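# Screw shower hose nut hand-tight onto mixer tap

## Task

One of the shower hose's nuts has already been started on a thread of the mixer tap; turn it until it is snug by hand, then leave the connected tap and hose lying at rest on the table.

## Robot and tools

ROBOT. Two arms, left_arm and right_arm, each with a parallel two-finger gripper and a wrist camera. Fingers point along the gripper's +z axis and close along its y axis. end_effector_position is the spot between the pads, roughly 1 cm short of the tips. Joint ranges (rad), base to gripper: waist -2.618 to 3.054, shoulder 0.000 to 3.142, elbow 0.000 to 3.142 (straight at 2.901), wrist pitch -1.571 to 1.571, wrist yaw -1.571 to 1.571, wrist roll -2.094 to 2.094. Drives are cheap, with gear play and weak outer joints.

FRAMES. Scene frame: origin at table-top height midway between the nominal bases, +z up, +x out over the table, left_arm on +y (not the image's left). Calibrated bases: left_arm at (+0.027, +0.248, +0.045) m, quat_wxyz (+1.000, 0, 0, +0.013); right_arm at (-0.011, -0.255, +0.021) m, quat_wxyz (+1.000, 0, 0, +0.006); both have +z up. Reported gripper position, orientation and wrist-camera poses are in that arm's own base frame; fixed cameras and the table use the scene frame. Readings may be off by a few cm, more at long reach. Motion offsets are along the current Hand target's own axes.

ROW LAYOUT (both motion tools). One row is 14 numbers in [-1, 1]: dx, dy, dz, rx, ry, rz, opening for left_arm, then the same seven for right_arm; both arms always appear. The six pose numbers are an offset (not a pose) from that arm's Hand target at the start of the action or move; 1.0 equals 0.6 m or 180 degrees; rx, ry, rz form a single rotation vector. Opening is absolute: +1 fully open (0.094 m), -1 closed. Zeros in the six pose numbers re-command the Hand target unchanged; a 0 opening is a real command (half open), so resend the current opening to keep a gripper as it is.

execute_actions(actions, cameras): actions is a list of actions, each a list of up to 15 rows; each row lasts one 1/30 s step, and a short list repeats its final row to fill 15 steps. Every row in an action counts from the action's starting Hand target, not the previous row; a new action starts from the updated target, so repeating an offset adds again. An empty list just returns state and images.

move(target, speed, blend, opening_speed, blocking, cameras): straight-line gripper paths toward one row or a list of up to 15 rows, all offsets counted from the same starting Hand targets. speed is m/s per arm path, 0.002 to 2.9, default 0.25 (rotation up to twice that in rad/s); one value or one per target. blend (m) rounds corners of a list. opening_speed (0.2 or more, per second on the -1..+1 scale) ramps fingers; use near its minimum for fragile parts. Paths last at least 0.5 s and are cut at 10 s. They do not avoid obstacles or the other arm; grippers lag and overshoot more at speed, especially near full stretch. Keep paths away from an arm's own base or its shoulder posture may flip. A changed opening on a later list target is applied on arrival after everything is still. blocking=false returns after about 0.5 s while the move continues.

wait(seconds 0 to 10): lets time pass holding commands. stop(): brakes a running move. zoom_image(camera, region [x0, y0, x1, y1] pixels, at most 504x504) from cam_high, cam_low, cam_left_wrist or cam_right_wrist, each 896x504. finished_scene(scene 1): final, irreversible.

RESULTS. Each gives Hand target (last commanded pose after clipping; next offsets count from it), end_effector_position/quat, joint positions, velocities ("within noise" means still), joint torques (include gravity; joints 1-3 wrap at ±28 N m), grip_measured (same scale as opening; reads a little wide when empty, narrower than a squeezed part), grip_effort_nm (motor effort, negative closing, not pad force), Tool commands, and images. move adds a "move:" line: done (within 10 mm and 2 degrees), off_target, moving, held (a check blocked steps or clearance stopped the move), fault; limits=paced means a pose was clipped. done/off_target say nothing about contact. Orientation commands are clipped to 40 degrees from the measured one per step, so large twists need several steps. Grippers often rest a cm or so short; resend the gap as an offset.

SCREWING. Turning a nut means rotating about the thread axis in repeated steps: grip, twist within wrist roll limits, release, turn back, regrip. Hold the tap steady with the other arm. Stop when resistance rises; do not overtighten.

AVOID. Dropping parts, releasing moving parts, fast impacts, pushing far past contact (a blocked arm keeps pressing until commanded back past its gripper), arm-to-arm collisions or closing on the other gripper's fingers (can end the scene), and anything leaving the table. Stretched, loaded or stalled arms heat; MOTOR HOT warns at 75 °C, at 90 °C the arm folds and stays idle, at 100 °C it goes limp. Objects may be nudged occasionally.

Each tool is called after "Emit:" as name(argument=value, ...) on one line, values as JSON.

## Session

Emit:
execute_actions(actions=[])

Scene clock: 0.00 s.
left_arm: end_effector_position=(+0.3996, -0.0139, +0.1092) grip_measured=+1.000 grip_effort_nm=n/a end_effector_quat_wxyz=(+0.621, -0.007, +0.783, +0.039) | right_arm: end_effector_position=(+0.4037, +0.0055, +0.1140) grip_measured=+1.000 grip_effort_nm=n/a end_effector_quat_wxyz=(+0.601, -0.007, +0.799, -0.012)
Joint positions: left_arm=[-0.119 1.61 0.337 1.041 -0.185 0.01 0.094] | right_arm=[0.028 1.536 0.383 0.872 0.037 -0.018 0.094]
Joint velocities: within noise
Joint torques (N m): no reading
Motor temperatures (°C): left_arm=[27 33 27 30 30 28 30] | right_arm=[28 35 34 35 27 25 28]
Heat: left arm: 33 °C; right arm: 35 °C.
Hand target: left_arm +0.4014, -0.0118, +0.1135; +0.624, -0.012, +0.780, +0.040 | right_arm +0.4059, +0.0065, +0.1205; +0.607, -0.009, +0.794, -0.014
Tool commands: left_gripper/opening=+1.0 right_gripper/opening=+1.0

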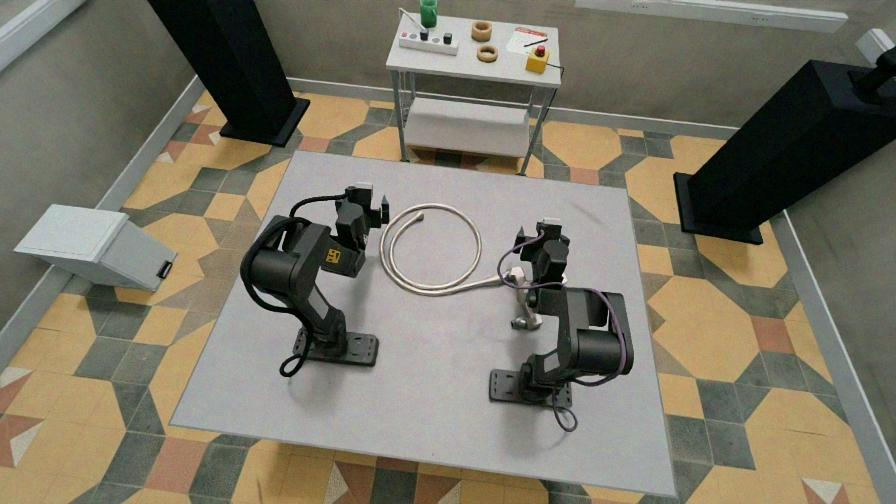

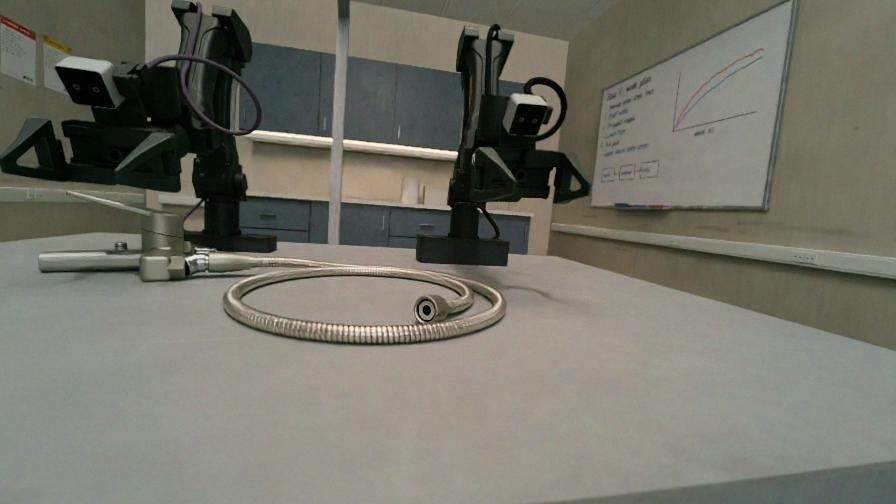

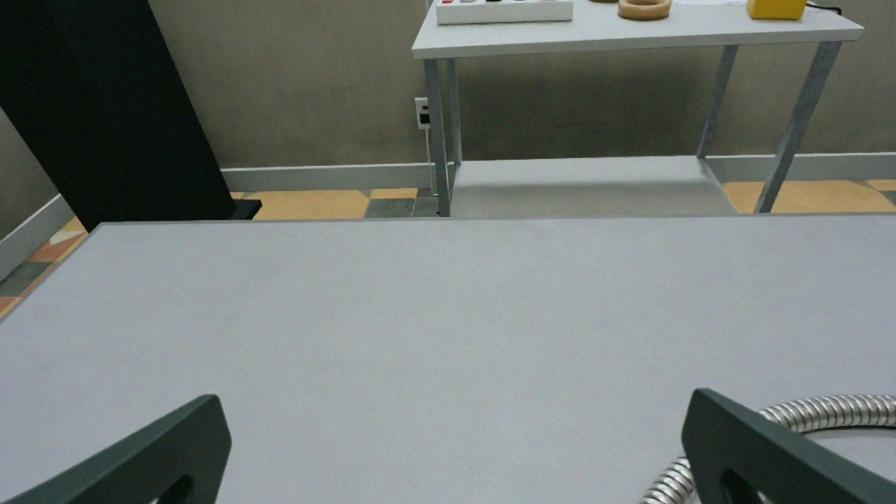

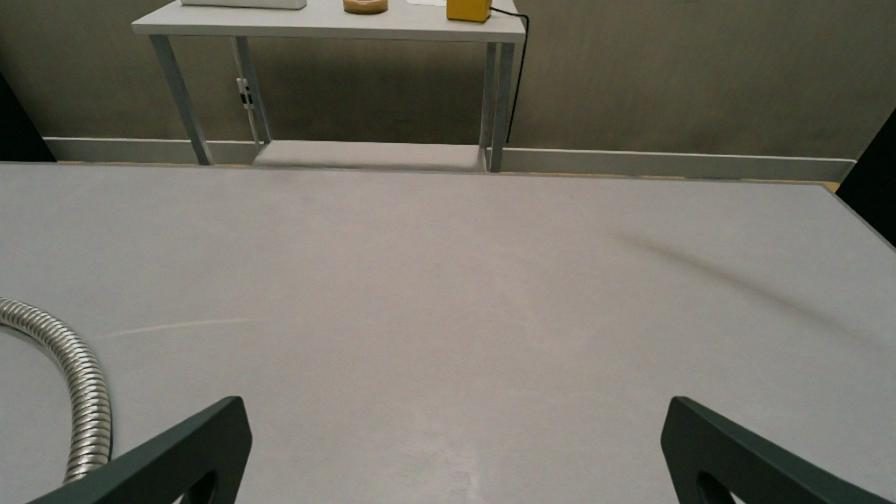

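Emit:
zoom_image(camera="cam_high", region=[440, 230, 600, 350])

Emit:
zoom_image(camera="cam_low", region=[20, 180, 300, 300])

Scaled by 3.150 from the camera's 896x504 image, which has a finer 1280x720 frame.

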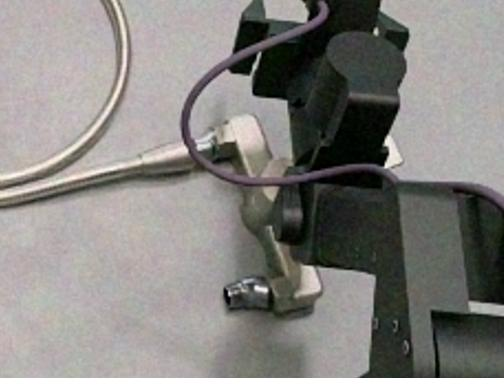

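Scaled by 1.800 from the camera's 896x504 image, which has a finer 1280x720 frame.

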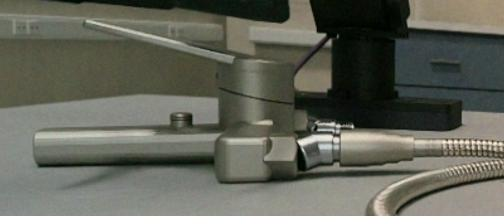

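Emit:
move(target=[0,0,0,0,0,0,1,-0.077,0.073,-0.29,0,0.278,0,1])

Scene clock: 48.10 s.
left_arm: end_effector_position=(+0.3996, -0.0139, +0.1092) grip_measured=+1.000 grip_effort_nm=-0.002 end_effector_quat_wxyz=(+0.621, -0.007, +0.783, +0.039) | right_arm: end_effector_position=(+0.2512, +0.0525, +0.2021) grip_measured=+1.000 grip_effort_nm=-0.002 end_effector_quat_wxyz=(+0.214, -0.004, +0.977, -0.016)
Joint positions: left_arm=[-0.119 1.61 0.337 1.041 -0.185 0.01 0.094] | right_arm=[0.31 1.163 1.194 -1.197 0.156 0.27 0.094]
Joint velocities: within noise
Joint torques (N m): left_arm=[0.08 -4.85 6.82 2.01 -0.07 -0.02] | right_arm=[0.66 -2.47 7.76 0.83 0.09 0.08]
Motor temperatures (°C): left_arm=[27 34 28 39 29 28 30] | right_arm=[28 35 36 40 27 25 28]
Heat: left arm: 39 °C; right arm: 40 °C.
Hand target: left_arm +0.4014, -0.0118, +0.1135; +0.624, -0.012, +0.780, +0.040 | right_arm +0.2503, +0.0536, +0.2093; +0.214, -0.002, +0.977, -0.016
Off the commanded pose: left_arm 0.005 m, 1 deg | right_arm 0.007 m, 0 deg.
move: done
camera_calibration:
cam_right_wrist: T_world_to_cam=[[-0.0179569, -0.999191, 0.0359738, 0.0495966], [-0.9997, 0.0173442, -0.0172705, 0.293393], [0.0166326, -0.0362732, -0.999203, 0.29102], [0, 0, 0, 1]] pos_world=[0.289355, 0.0550241, 0.294071]

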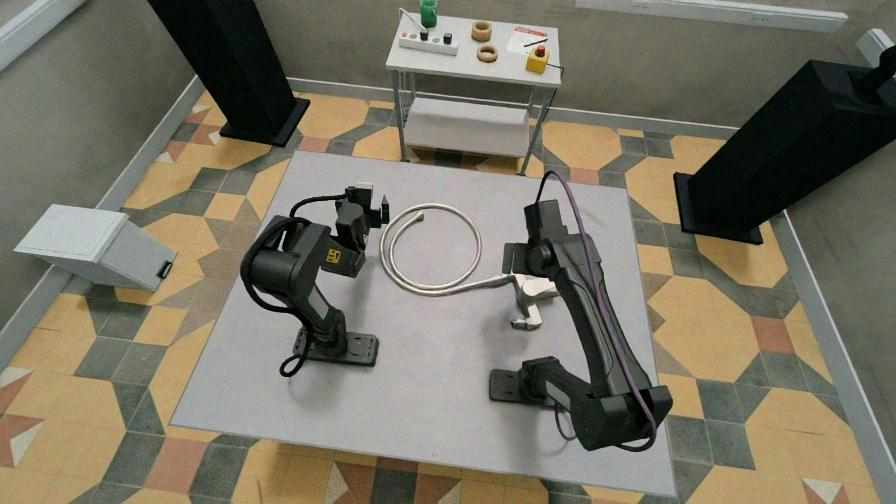

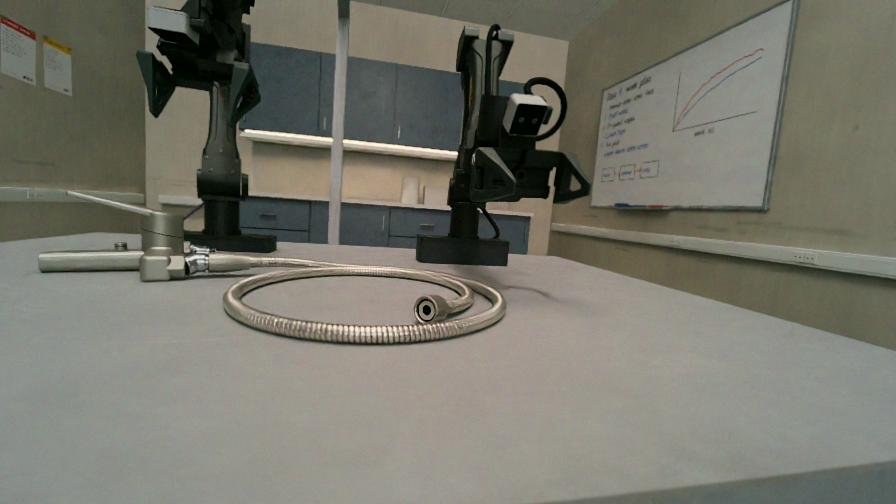

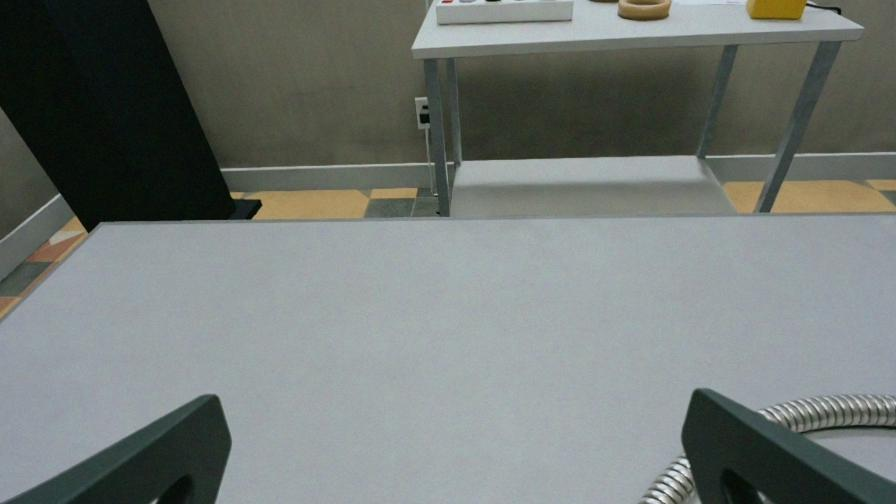

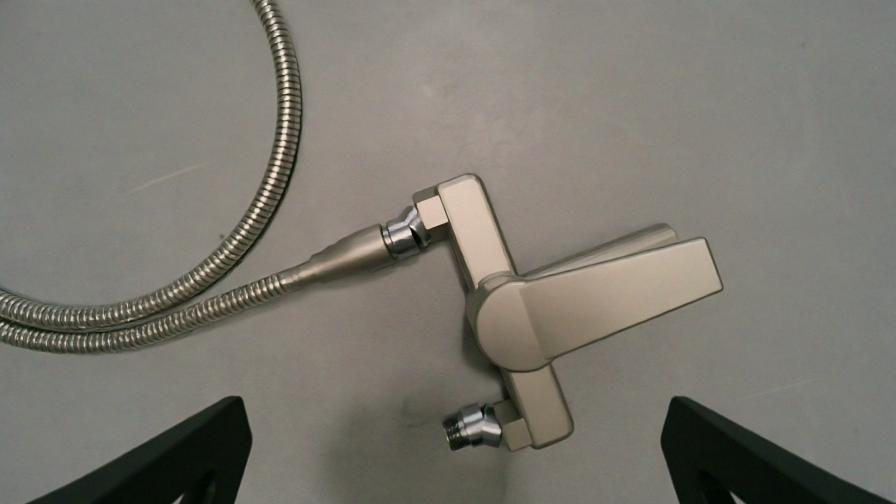

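Emit:
zoom_image(camera="cam_right_wrist", region=[260, 160, 600, 350])

Emit:
zoom_image(camera="cam_right_wrist", region=[420, 340, 600, 470])

Emit:
zoom_image(camera="cam_low", region=[130, 200, 280, 290])

Emit:
zoom_image(camera="cam_low", region=[390, 270, 500, 340])

Scaled by 1.482 from the camera's 896x504 image, which has a finer 1280x720 frame.

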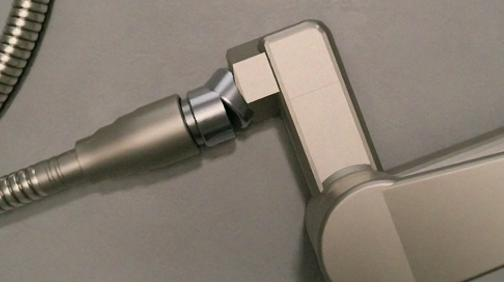

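Scaled by 2.800 from the camera's 896x504 image, which has a finer 1280x720 frame.

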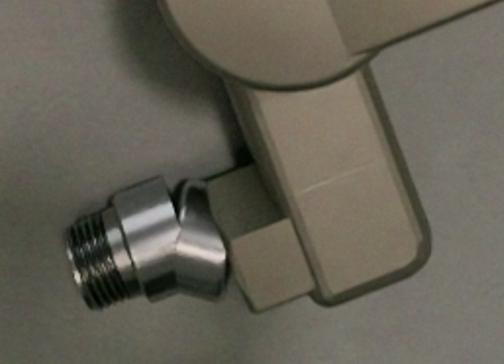

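Scaled by 3.360 from the camera's 896x504 image, which has a finer 1280x720 frame.

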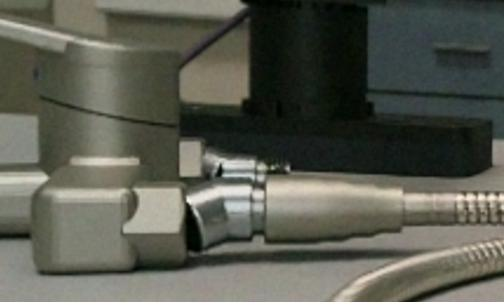

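Scaled by 4.582 from the camera's 896x504 image, which has a finer 1280x720 frame.

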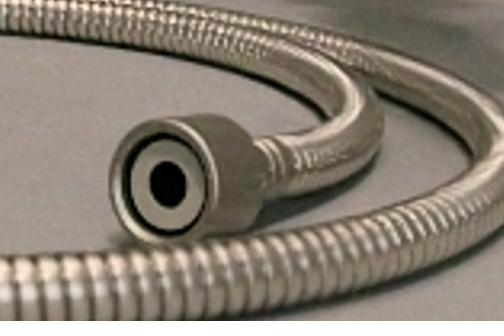

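Emit:
move(target=[0,0,0,0,0,0,1,0.009,0.0767,0.212,-0.1404,0.0801,-0.6095,0])

Scene clock: 155.40 s.
left_arm: end_effector_position=(+0.3996, -0.0139, +0.1092) grip_measured=+1.000 grip_effort_nm=0.002 end_effector_quat_wxyz=(+0.621, -0.007, +0.783, +0.039) | right_arm: end_effector_position=(+0.2923, +0.0903, +0.0877) grip_measured=+0.003 grip_effort_nm=-0.149 end_effector_quat_wxyz=(+0.003, +0.823, -0.568, -0.001)
Joint positions: left_arm=[-0.119 1.61 0.337 1.041 -0.185 0.01 0.094] | right_arm=[0.298 1.72 1.306 -1.163 0.002 -1.635 0.047]
Joint velocities: within noise
Joint torques (N m): left_arm=[0.05 -4.97 6.99 2.01 -0.07 -0.01] | right_arm=[0.69 -6.24 7.3 0.23 0.04 -0.08]
Motor temperatures (°C): left_arm=[26 33 28 43 29 28 30] | right_arm=[28 34 36 36 27 25 28]
Heat: left arm: 43 °C; right arm: 36 °C.
Hand target: left_arm +0.4014, -0.0118, +0.1135; +0.624, -0.012, +0.780, +0.040 | right_arm +0.2987, +0.0957, +0.0901; +0.000, +0.829, -0.560, +0.000
Off the commanded pose: left_arm 0.005 m, 1 deg | right_arm 0.009 m, 1 deg.
move: done
camera_calibration:
cam_right_wrist: T_world_to_cam=[[0.940542, 0.339641, 0.00495608, -0.306038], [0.308777, -0.86097, 0.404213, -0.00821571], [0.141554, -0.378649, -0.914652, 0.164301], [0, 0, 0, 1]] pos_world=[0.267121, 0.159082, 0.155116]

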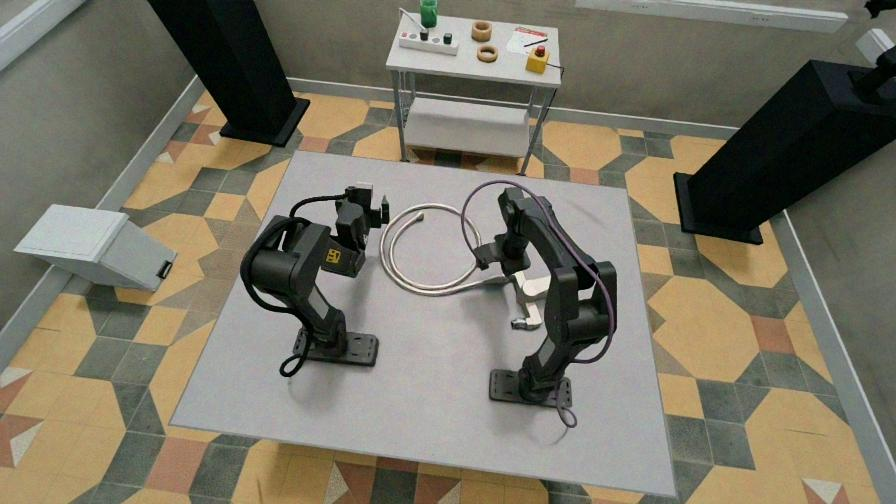

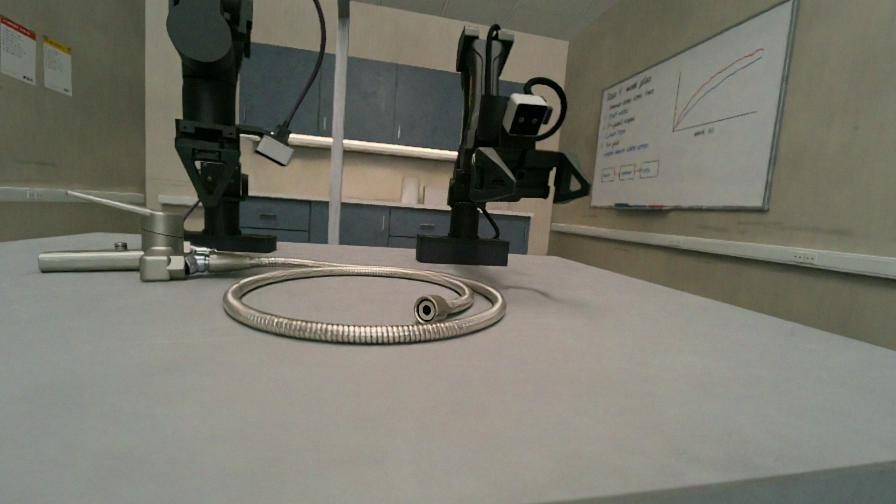

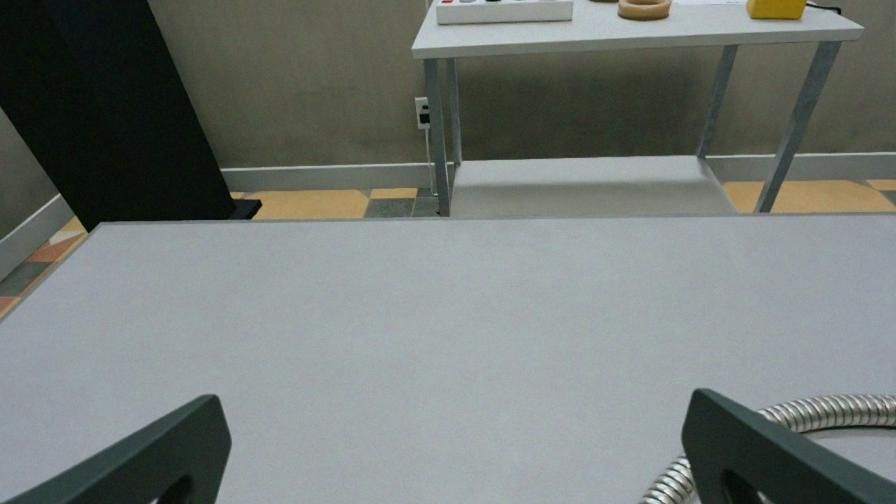

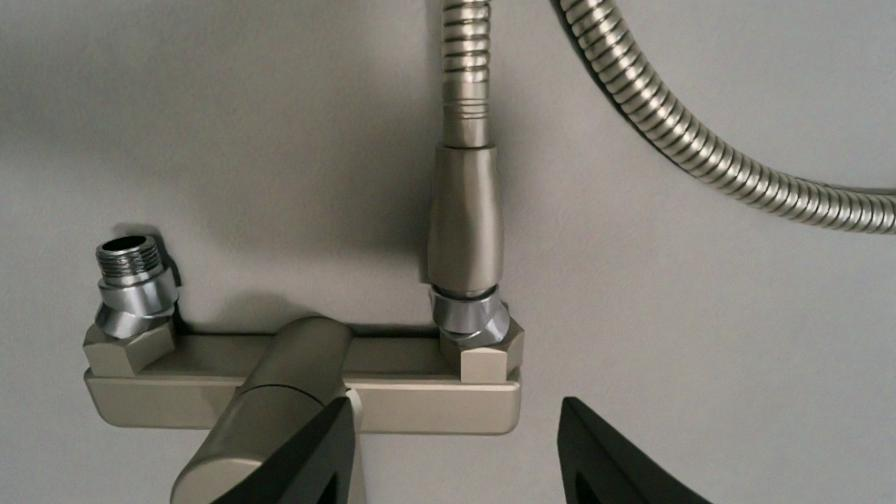

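Emit:
move(target=[0,0,0,0,0,0,1,-0.002,-0.0588,0.0785,-0.1944,0,0,-0.1], speed=0.15, cameras=["cam_low","cam_right_wrist","cam_high"])

Scene clock: 232.07 s.
left_arm: end_effector_position=(+0.3996, -0.0139, +0.1092) grip_measured=+1.000 grip_effort_nm=0.012 end_effector_quat_wxyz=(+0.621, -0.007, +0.783, +0.039) | right_arm: end_effector_position=(+0.3327, +0.1059, +0.0458) grip_measured=-0.097 grip_effort_nm=-0.149 end_effector_quat_wxyz=(+0.158, +0.811, -0.554, -0.099)
Joint positions: left_arm=[-0.119 1.61 0.337 1.041 -0.185 0.01 0.094] | right_arm=[0.322 2.278 1.869 -1.536 0.033 -1.615 0.042]
Joint velocities: within noise
Joint torques (N m): left_arm=[-0.03 -4.82 6.86 1.99 -0.04 -0.02] | right_arm=[0.73 -9.57 6.52 -0.79 0.06 0.04]
Motor temperatures (°C): left_arm=[26 33 27 45 29 28 29] | right_arm=[28 34 36 34 26 24 28]
Heat: left arm: 45 °C; right arm: 36 °C.
Hand target: left_arm +0.4014, -0.0118, +0.1135; +0.624, -0.012, +0.780, +0.040 | right_arm +0.3310, +0.1100, +0.0430; +0.249, +0.791, -0.534, -0.168
Off the commanded pose: left_arm 0.005 m, 1 deg | right_arm 0.005 m, 13 deg.
joint sent to its limit (right arm) — joint 4 (wrist pitch), lower limit. The joint targets are off in position and orientation.
move: off_target (right_arm)
camera_calibration:
cam_right_wrist: T_world_to_cam=[[0.876719, 0.323521, -0.355947, -0.309724], [0.454779, -0.798534, 0.394359, -0.0450927], [-0.156652, -0.507619, -0.847221, 0.236001], [0, 0, 0, 1]] pos_world=[0.329018, 0.183993, 0.107482]
Images, in order (width x height): cam_high 896x504, cam_low 896x504, cam_right_wrist 896x504.

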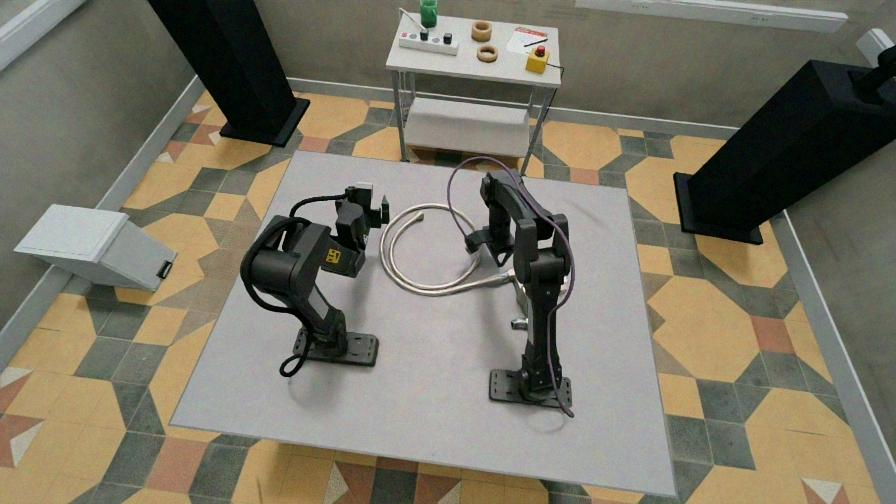

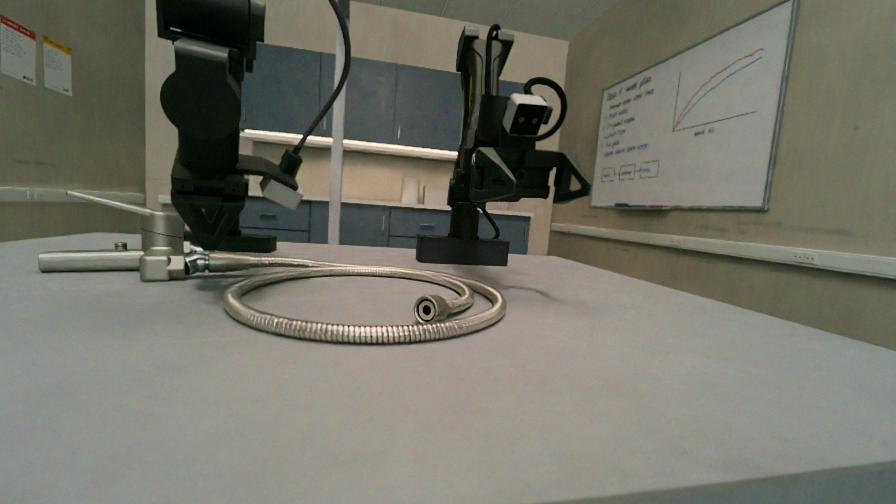

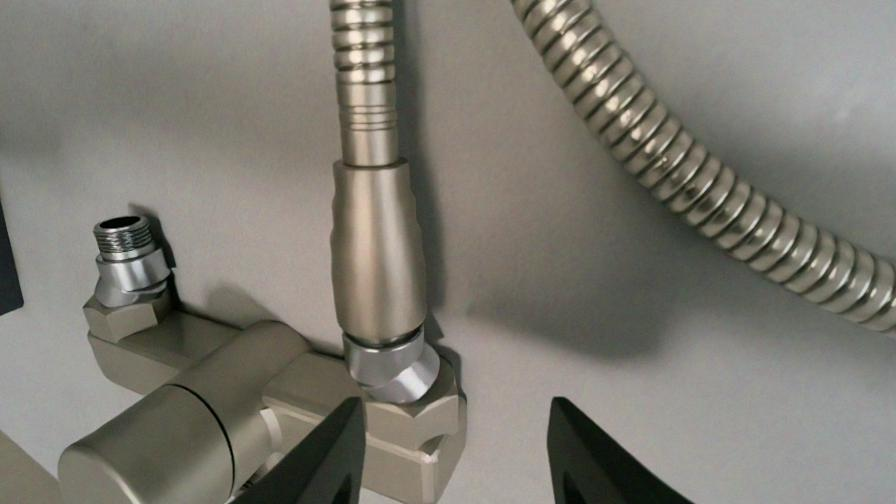

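Emit:
move(target=[0,0,0,0,0,0,1,0,0.0228,0.0078,0.0833,0,0,-0.1], speed=0.15, cameras=["cam_low","cam_right_wrist"])

Scene clock: 251.13 s.
left_arm: end_effector_position=(+0.3996, -0.0139, +0.1092) grip_measured=+1.000 grip_effort_nm=0.007 end_effector_quat_wxyz=(+0.621, -0.007, +0.783, +0.039) | right_arm: end_effector_position=(+0.3147, +0.0999, +0.0356) grip_measured=-0.097 grip_effort_nm=-0.149 end_effector_quat_wxyz=(+0.169, +0.809, -0.552, -0.107)
Joint positions: left_arm=[-0.119 1.61 0.337 1.041 -0.185 0.01 0.094] | right_arm=[0.322 2.237 1.748 -1.484 0.033 -1.615 0.042]
Joint velocities: within noise
Joint torques (N m): left_arm=[0.1 -4.94 6.74 2.01 -0.06 -0.02] | right_arm=[-0.02 -15.82 3.52 -0.32 -0.06 -0.04]
Motor temperatures (°C): left_arm=[26 33 27 45 29 28 29] | right_arm=[28 35 37 34 26 24 28]
Heat: left arm: 45 °C; right arm: 37 °C.
Hand target: left_arm +0.4014, -0.0118, +0.1135; +0.624, -0.012, +0.780, +0.040 | right_arm +0.3181, +0.1048, +0.0470; +0.144, +0.816, -0.551, -0.097
Off the commanded pose: left_arm 0.005 m, 1 deg | right_arm 0.013 m, 3 deg.
move: off_target (right_arm)
camera_calibration:
cam_right_wrist: T_world_to_cam=[[0.867037, 0.320311, -0.381638, -0.291376], [0.465064, -0.795126, 0.389217, -0.0411116], [-0.17878, -0.514951, -0.838369, 0.228894], [0, 0, 0, 1]] pos_world=[0.312675, 0.178511, 0.0966994]
Images, in order (width x height): cam_low 896x504, cam_right_wrist 896x504.

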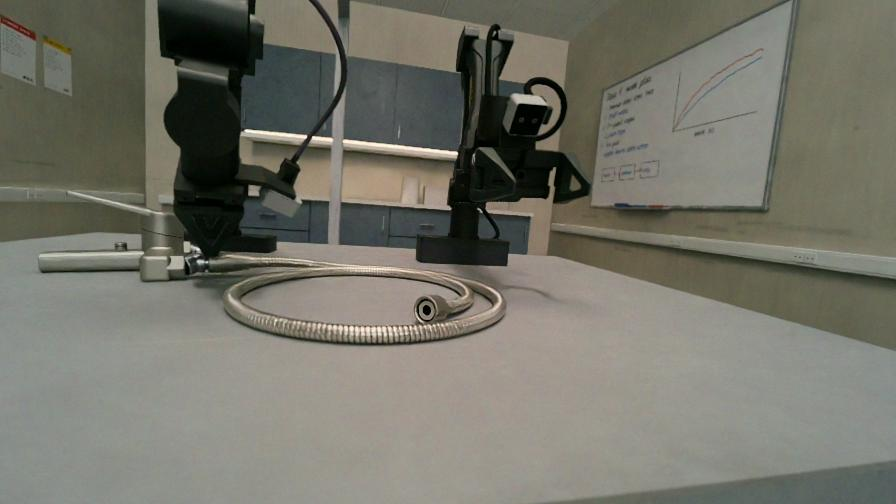

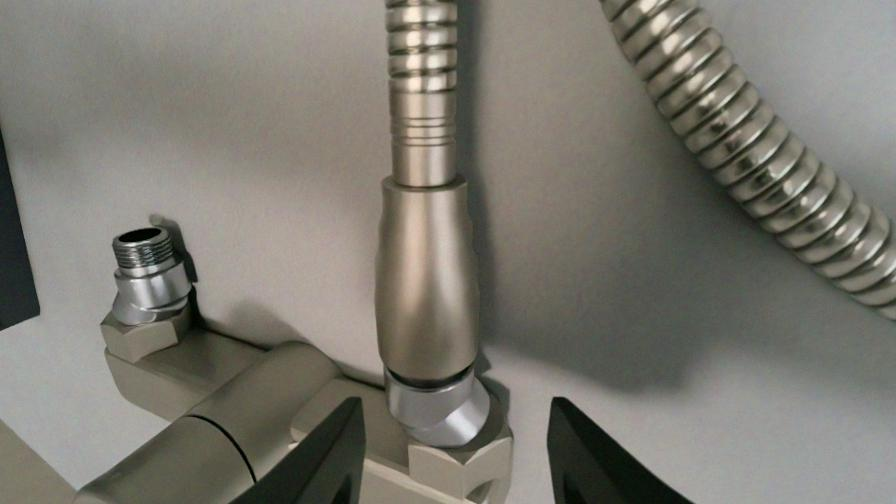

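Emit:
move(target=[0,0,0,0,0,0,1,0,0.010,0.0578,0,0,0,-0.1], speed=0.08, cameras=["cam_low","cam_right_wrist"])

Scene clock: 284.40 s.
left_arm: end_effector_position=(+0.3996, -0.0139, +0.1092) grip_measured=+1.000 grip_effort_nm=0.007 end_effector_quat_wxyz=(+0.621, -0.007, +0.783, +0.039) | right_arm: end_effector_position=(+0.2971, +0.0940, +0.0055) grip_measured=-0.097 grip_effort_nm=-0.154 end_effector_quat_wxyz=(+0.170, +0.809, -0.552, -0.108)
Joint positions: left_arm=[-0.119 1.61 0.337 1.041 -0.185 0.01 0.094] | right_arm=[0.322 2.206 1.57 -1.338 0.033 -1.615 0.042]
Joint velocities: within noise
Joint torques (N m): left_arm=[0.13 -4.85 6.95 2.04 -0.05 0] | right_arm=[-0.28 -15.47 3.21 -0.35 -0.05 -0.07]
Motor temperatures (°C): left_arm=[26 33 27 45 29 28 29] | right_arm=[28 42 36 33 26 24 28]
Heat: left arm: 45 °C; right arm: 42 °C.
Hand target: left_arm +0.4014, -0.0118, +0.1135; +0.624, -0.012, +0.780, +0.040 | right_arm +0.3019, +0.0983, +0.0165; +0.144, +0.816, -0.551, -0.097
Off the commanded pose: left_arm 0.005 m, 1 deg | right_arm 0.013 m, 3 deg.
move: off_target (right_arm)
camera_calibration:
cam_right_wrist: T_world_to_cam=[[0.866511, 0.320091, -0.383015, -0.285503], [0.46558, -0.794958, 0.388943, -0.0259458], [-0.179984, -0.515348, -0.837868, 0.19783], [0, 0, 0, 1]] pos_world=[0.295078, 0.172712, 0.0664948]
Images, in order (width x height): cam_low 896x504, cam_right_wrist 896x504.

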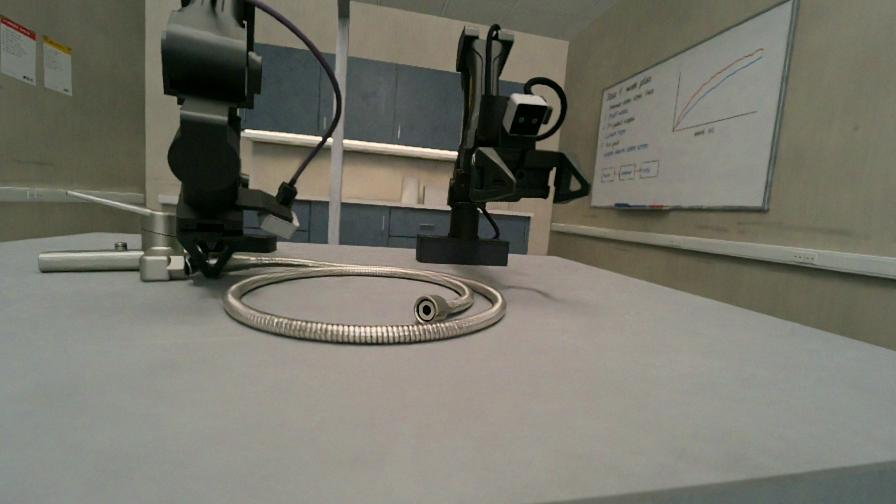

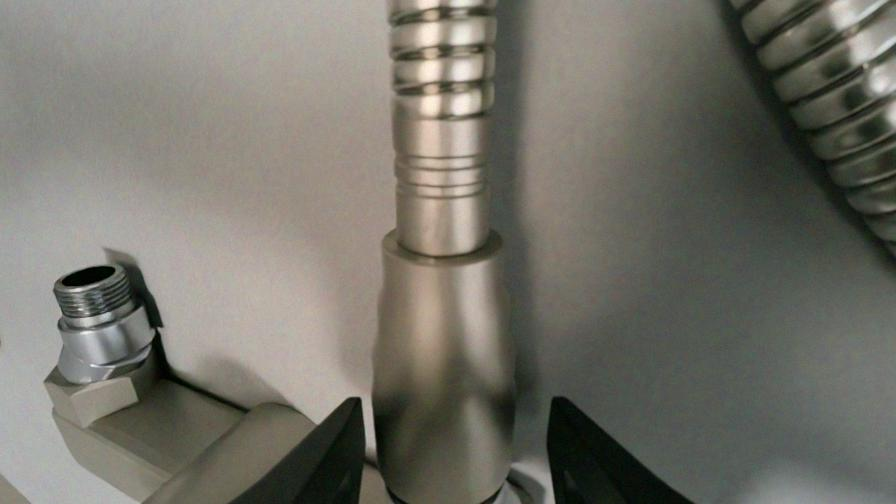

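Emit:
move(target=[0,0,0,0,0,0,1,0,0.0033,0,0,0,0,-0.8], opening_speed=0.5, speed=0.08, cameras=["cam_low","cam_right_wrist"])

Scene clock: 292.77 s.
left_arm: end_effector_position=(+0.3996, -0.0139, +0.1092) grip_measured=+1.000 grip_effort_nm=0.007 end_effector_quat_wxyz=(+0.621, -0.007, +0.783, +0.039) | right_arm: end_effector_position=(+0.2945, +0.0932, +0.0059) grip_measured=-0.417 grip_effort_nm=-1.038 end_effector_quat_wxyz=(+0.171, +0.809, -0.552, -0.109)
Joint positions: left_arm=[-0.119 1.61 0.337 1.041 -0.185 0.01 0.094] | right_arm=[0.322 2.199 1.558 -1.337 0.033 -1.615 0.027]
Joint velocities: within noise
Joint torques (N m): left_arm=[0.08 -4.88 6.84 2 -0.04 -0.01] | right_arm=[-0.24 -15.49 3.28 -0.35 -0.05 -0.06]
Motor temperatures (°C): left_arm=[26 33 27 46 29 28 29] | right_arm=[28 42 35 33 26 24 28]
Heat: left arm: 46 °C; right arm: 42 °C.
Hand target: left_arm +0.4014, -0.0118, +0.1135; +0.624, -0.012, +0.780, +0.040 | right_arm +0.3002, +0.0976, +0.0171; +0.144, +0.816, -0.551, -0.097
Off the commanded pose: left_arm 0.005 m, 1 deg | right_arm 0.013 m, 4 deg.
move: off_target (right_arm)
camera_calibration:
cam_right_wrist: T_world_to_cam=[[0.865405, 0.319695, -0.385835, -0.282411], [0.466691, -0.794577, 0.38839, -0.0260508], [-0.182409, -0.51618, -0.83683, 0.198047], [0, 0, 0, 1]] pos_world=[0.292684, 0.171814, 0.0668856]
Images, in order (width x height): cam_low 896x504, cam_right_wrist 896x504.

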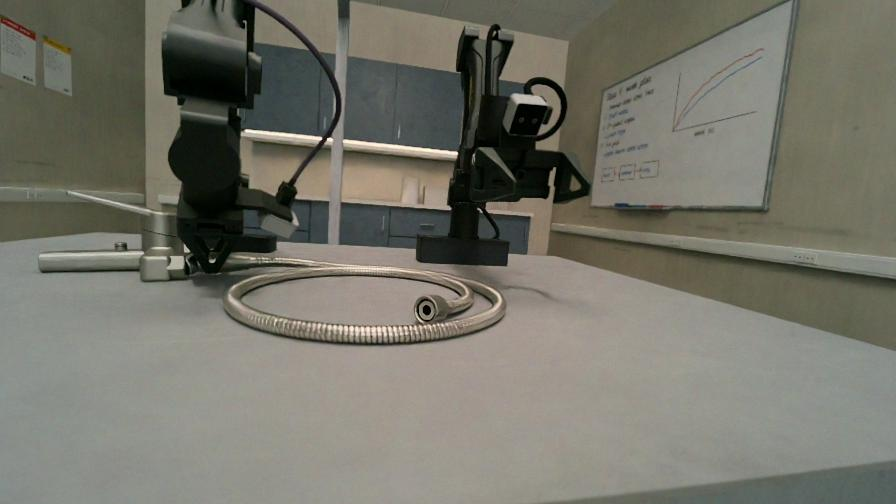

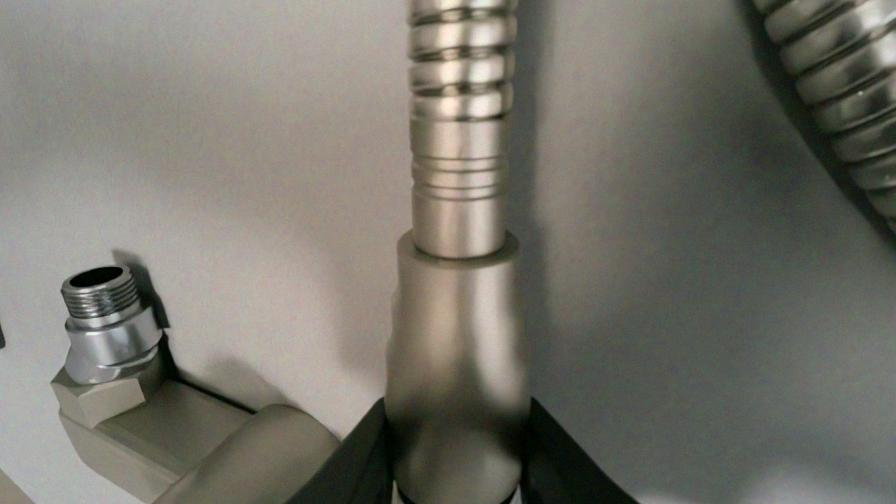

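Emit:
move(target=[0,0,0,0,0,0,1,0,-0.0034,0.0094,0.139,0,0,-0.8], speed=0.2, cameras=["cam_low","cam_right_wrist"])

Scene clock: 303.17 s.
left_arm: end_effector_position=(+0.3996, -0.0139, +0.1092) grip_measured=+1.000 grip_effort_nm=0.007 end_effector_quat_wxyz=(+0.621, -0.007, +0.783, +0.039) | right_arm: end_effector_position=(+0.2943, +0.0929, +0.0060) grip_measured=-0.417 grip_effort_nm=-1.033 end_effector_quat_wxyz=(-0.008, +0.827, -0.562, +0.019)
Joint positions: left_arm=[-0.119 1.61 0.337 1.041 -0.185 0.01 0.094] | right_arm=[0.314 1.797 1.053 -0.792 0.021 -1.634 0.027]
Joint velocities: within noise
Joint torques (N m): left_arm=[0.06 -4.78 6.86 2.03 -0.07 -0.03] | right_arm=[-0.51 -10.65 3.3 0.8 -0.2 -0.06]
Motor temperatures (°C): left_arm=[26 33 27 46 29 28 29] | right_arm=[28 40 35 33 26 24 28]
Heat: left arm: 46 °C; right arm: 40 °C.
Hand target: left_arm +0.4014, -0.0118, +0.1135; +0.624, -0.012, +0.780, +0.040 | right_arm +0.3002, +0.0976, +0.0111; -0.037, +0.828, -0.559, +0.025
Off the commanded pose: left_arm 0.005 m, 1 deg | right_arm 0.009 m, 3 deg.
move: off_target (right_arm)
camera_calibration:
cam_right_wrist: T_world_to_cam=[[0.934196, 0.353859, 0.0454115, -0.30817], [0.303061, -0.854285, 0.422316, 0.0273534], [0.188235, -0.380764, -0.90531, 0.0767051], [0, 0, 0, 1]] pos_world=[0.265163, 0.161623, 0.0718846]
Images, in order (width x height): cam_low 896x504, cam_right_wrist 896x504.

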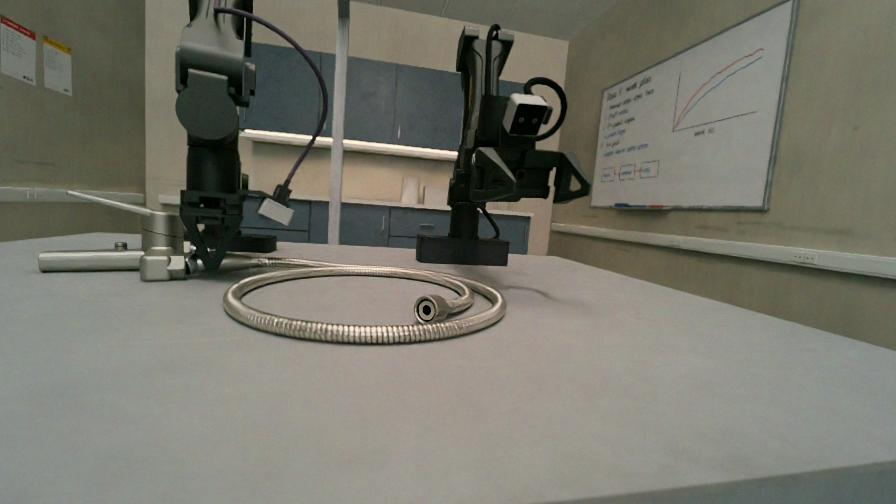

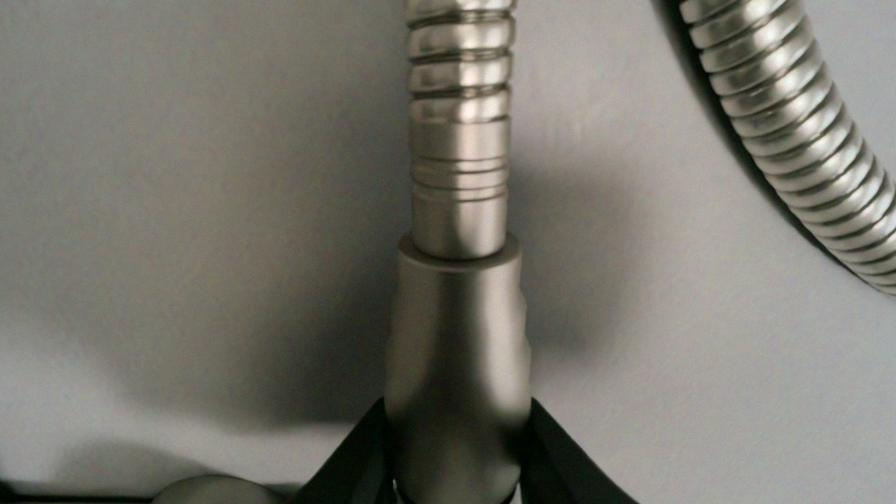

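Emit:
move(target=[0,0,0,0,0,0,1,0,0,0,0.15,0,0,-0.8], speed=0.2)

Scene clock: 309.40 s.
left_arm: end_effector_position=(+0.3996, -0.0139, +0.1092) grip_measured=+1.000 grip_effort_nm=0.002 end_effector_quat_wxyz=(+0.621, -0.007, +0.783, +0.039) | right_arm: end_effector_position=(+0.2942, +0.0927, +0.0063) grip_measured=-0.417 grip_effort_nm=-1.033 end_effector_quat_wxyz=(-0.201, +0.801, -0.544, +0.150)
Joint positions: left_arm=[-0.119 1.61 0.337 1.041 -0.185 0.01 0.094] | right_arm=[0.29 1.461 0.547 -0.151 -0.021 -1.654 0.027]
Joint velocities: within noise
Joint torques (N m): left_arm=[0.03 -4.81 6.87 2.02 -0.06 -0.02] | right_arm=[-0.62 -6.01 3.49 1.91 -0.26 -0.03]
Motor temperatures (°C): left_arm=[26 33 27 46 29 28 29] | right_arm=[28 39 35 33 26 24 29]
Heat: left arm: 46 °C; right arm: 39 °C.
Hand target: left_arm +0.4014, -0.0118, +0.1135; +0.624, -0.012, +0.780, +0.040 | right_arm +0.3002, +0.0976, +0.0111; -0.229, +0.797, -0.538, +0.154
Off the commanded pose: left_arm 0.005 m, 1 deg | right_arm 0.009 m, 3 deg.
move: off_target (right_arm)
camera_calibration:
cam_right_wrist: T_world_to_cam=[[0.811139, 0.311914, 0.494735, -0.270768], [0.133237, -0.922221, 0.362983, 0.0837322], [0.569474, -0.228513, -0.789608, -0.0501272], [0, 0, 0, 1]] pos_world=[0.23702, 0.150221, 0.0639841]

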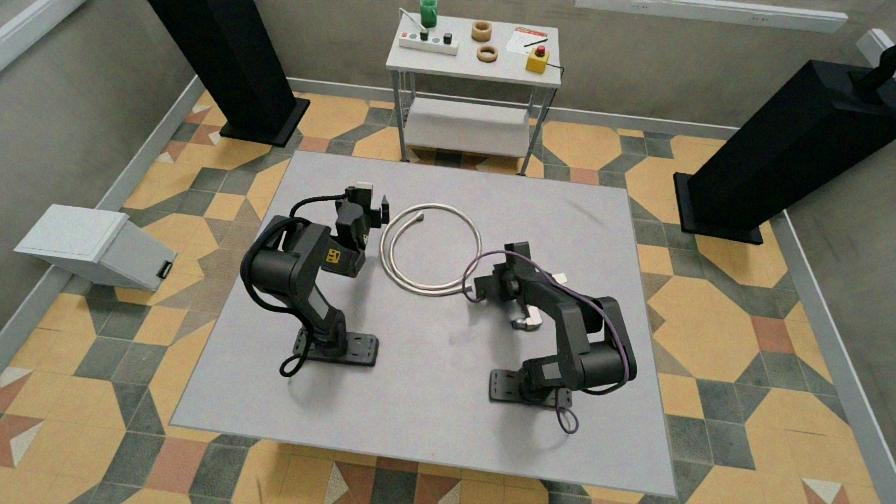

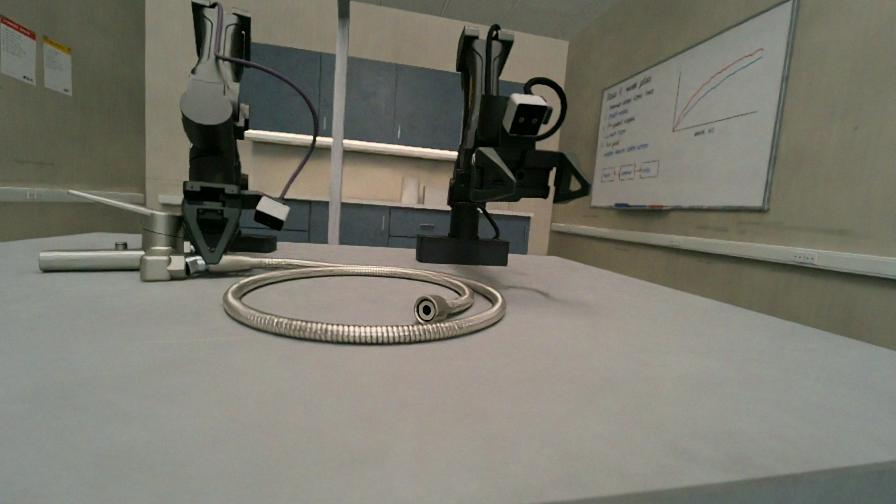

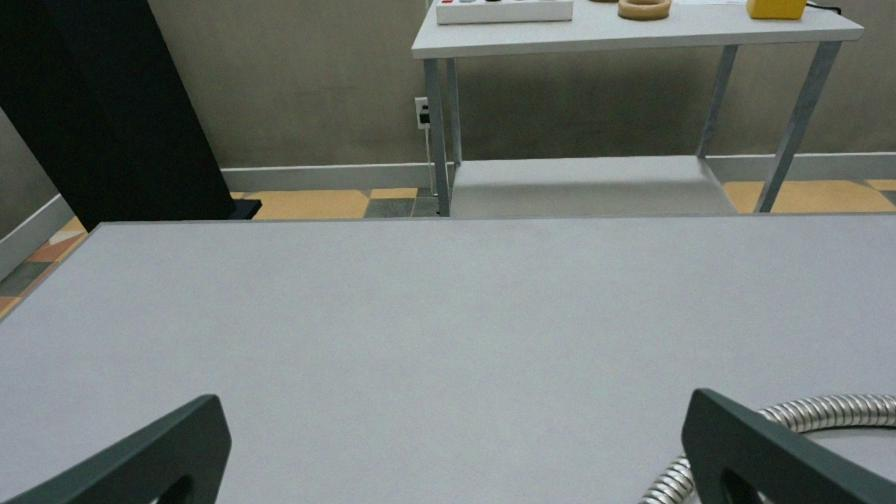

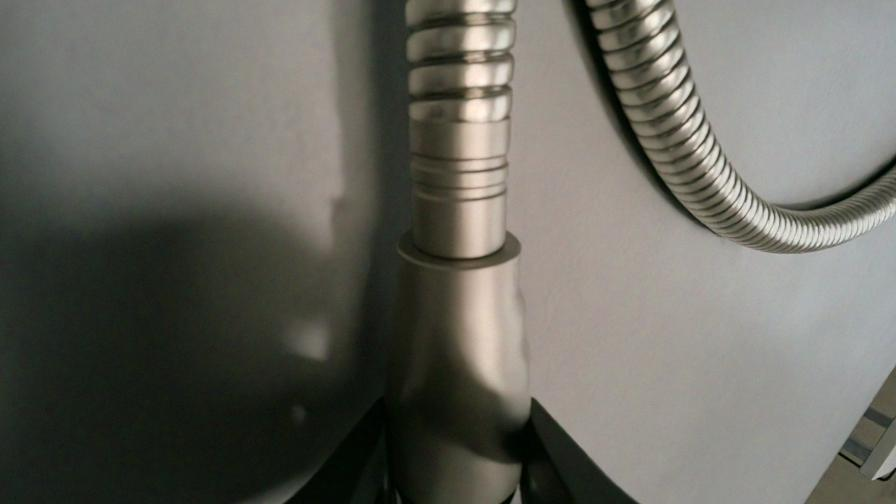

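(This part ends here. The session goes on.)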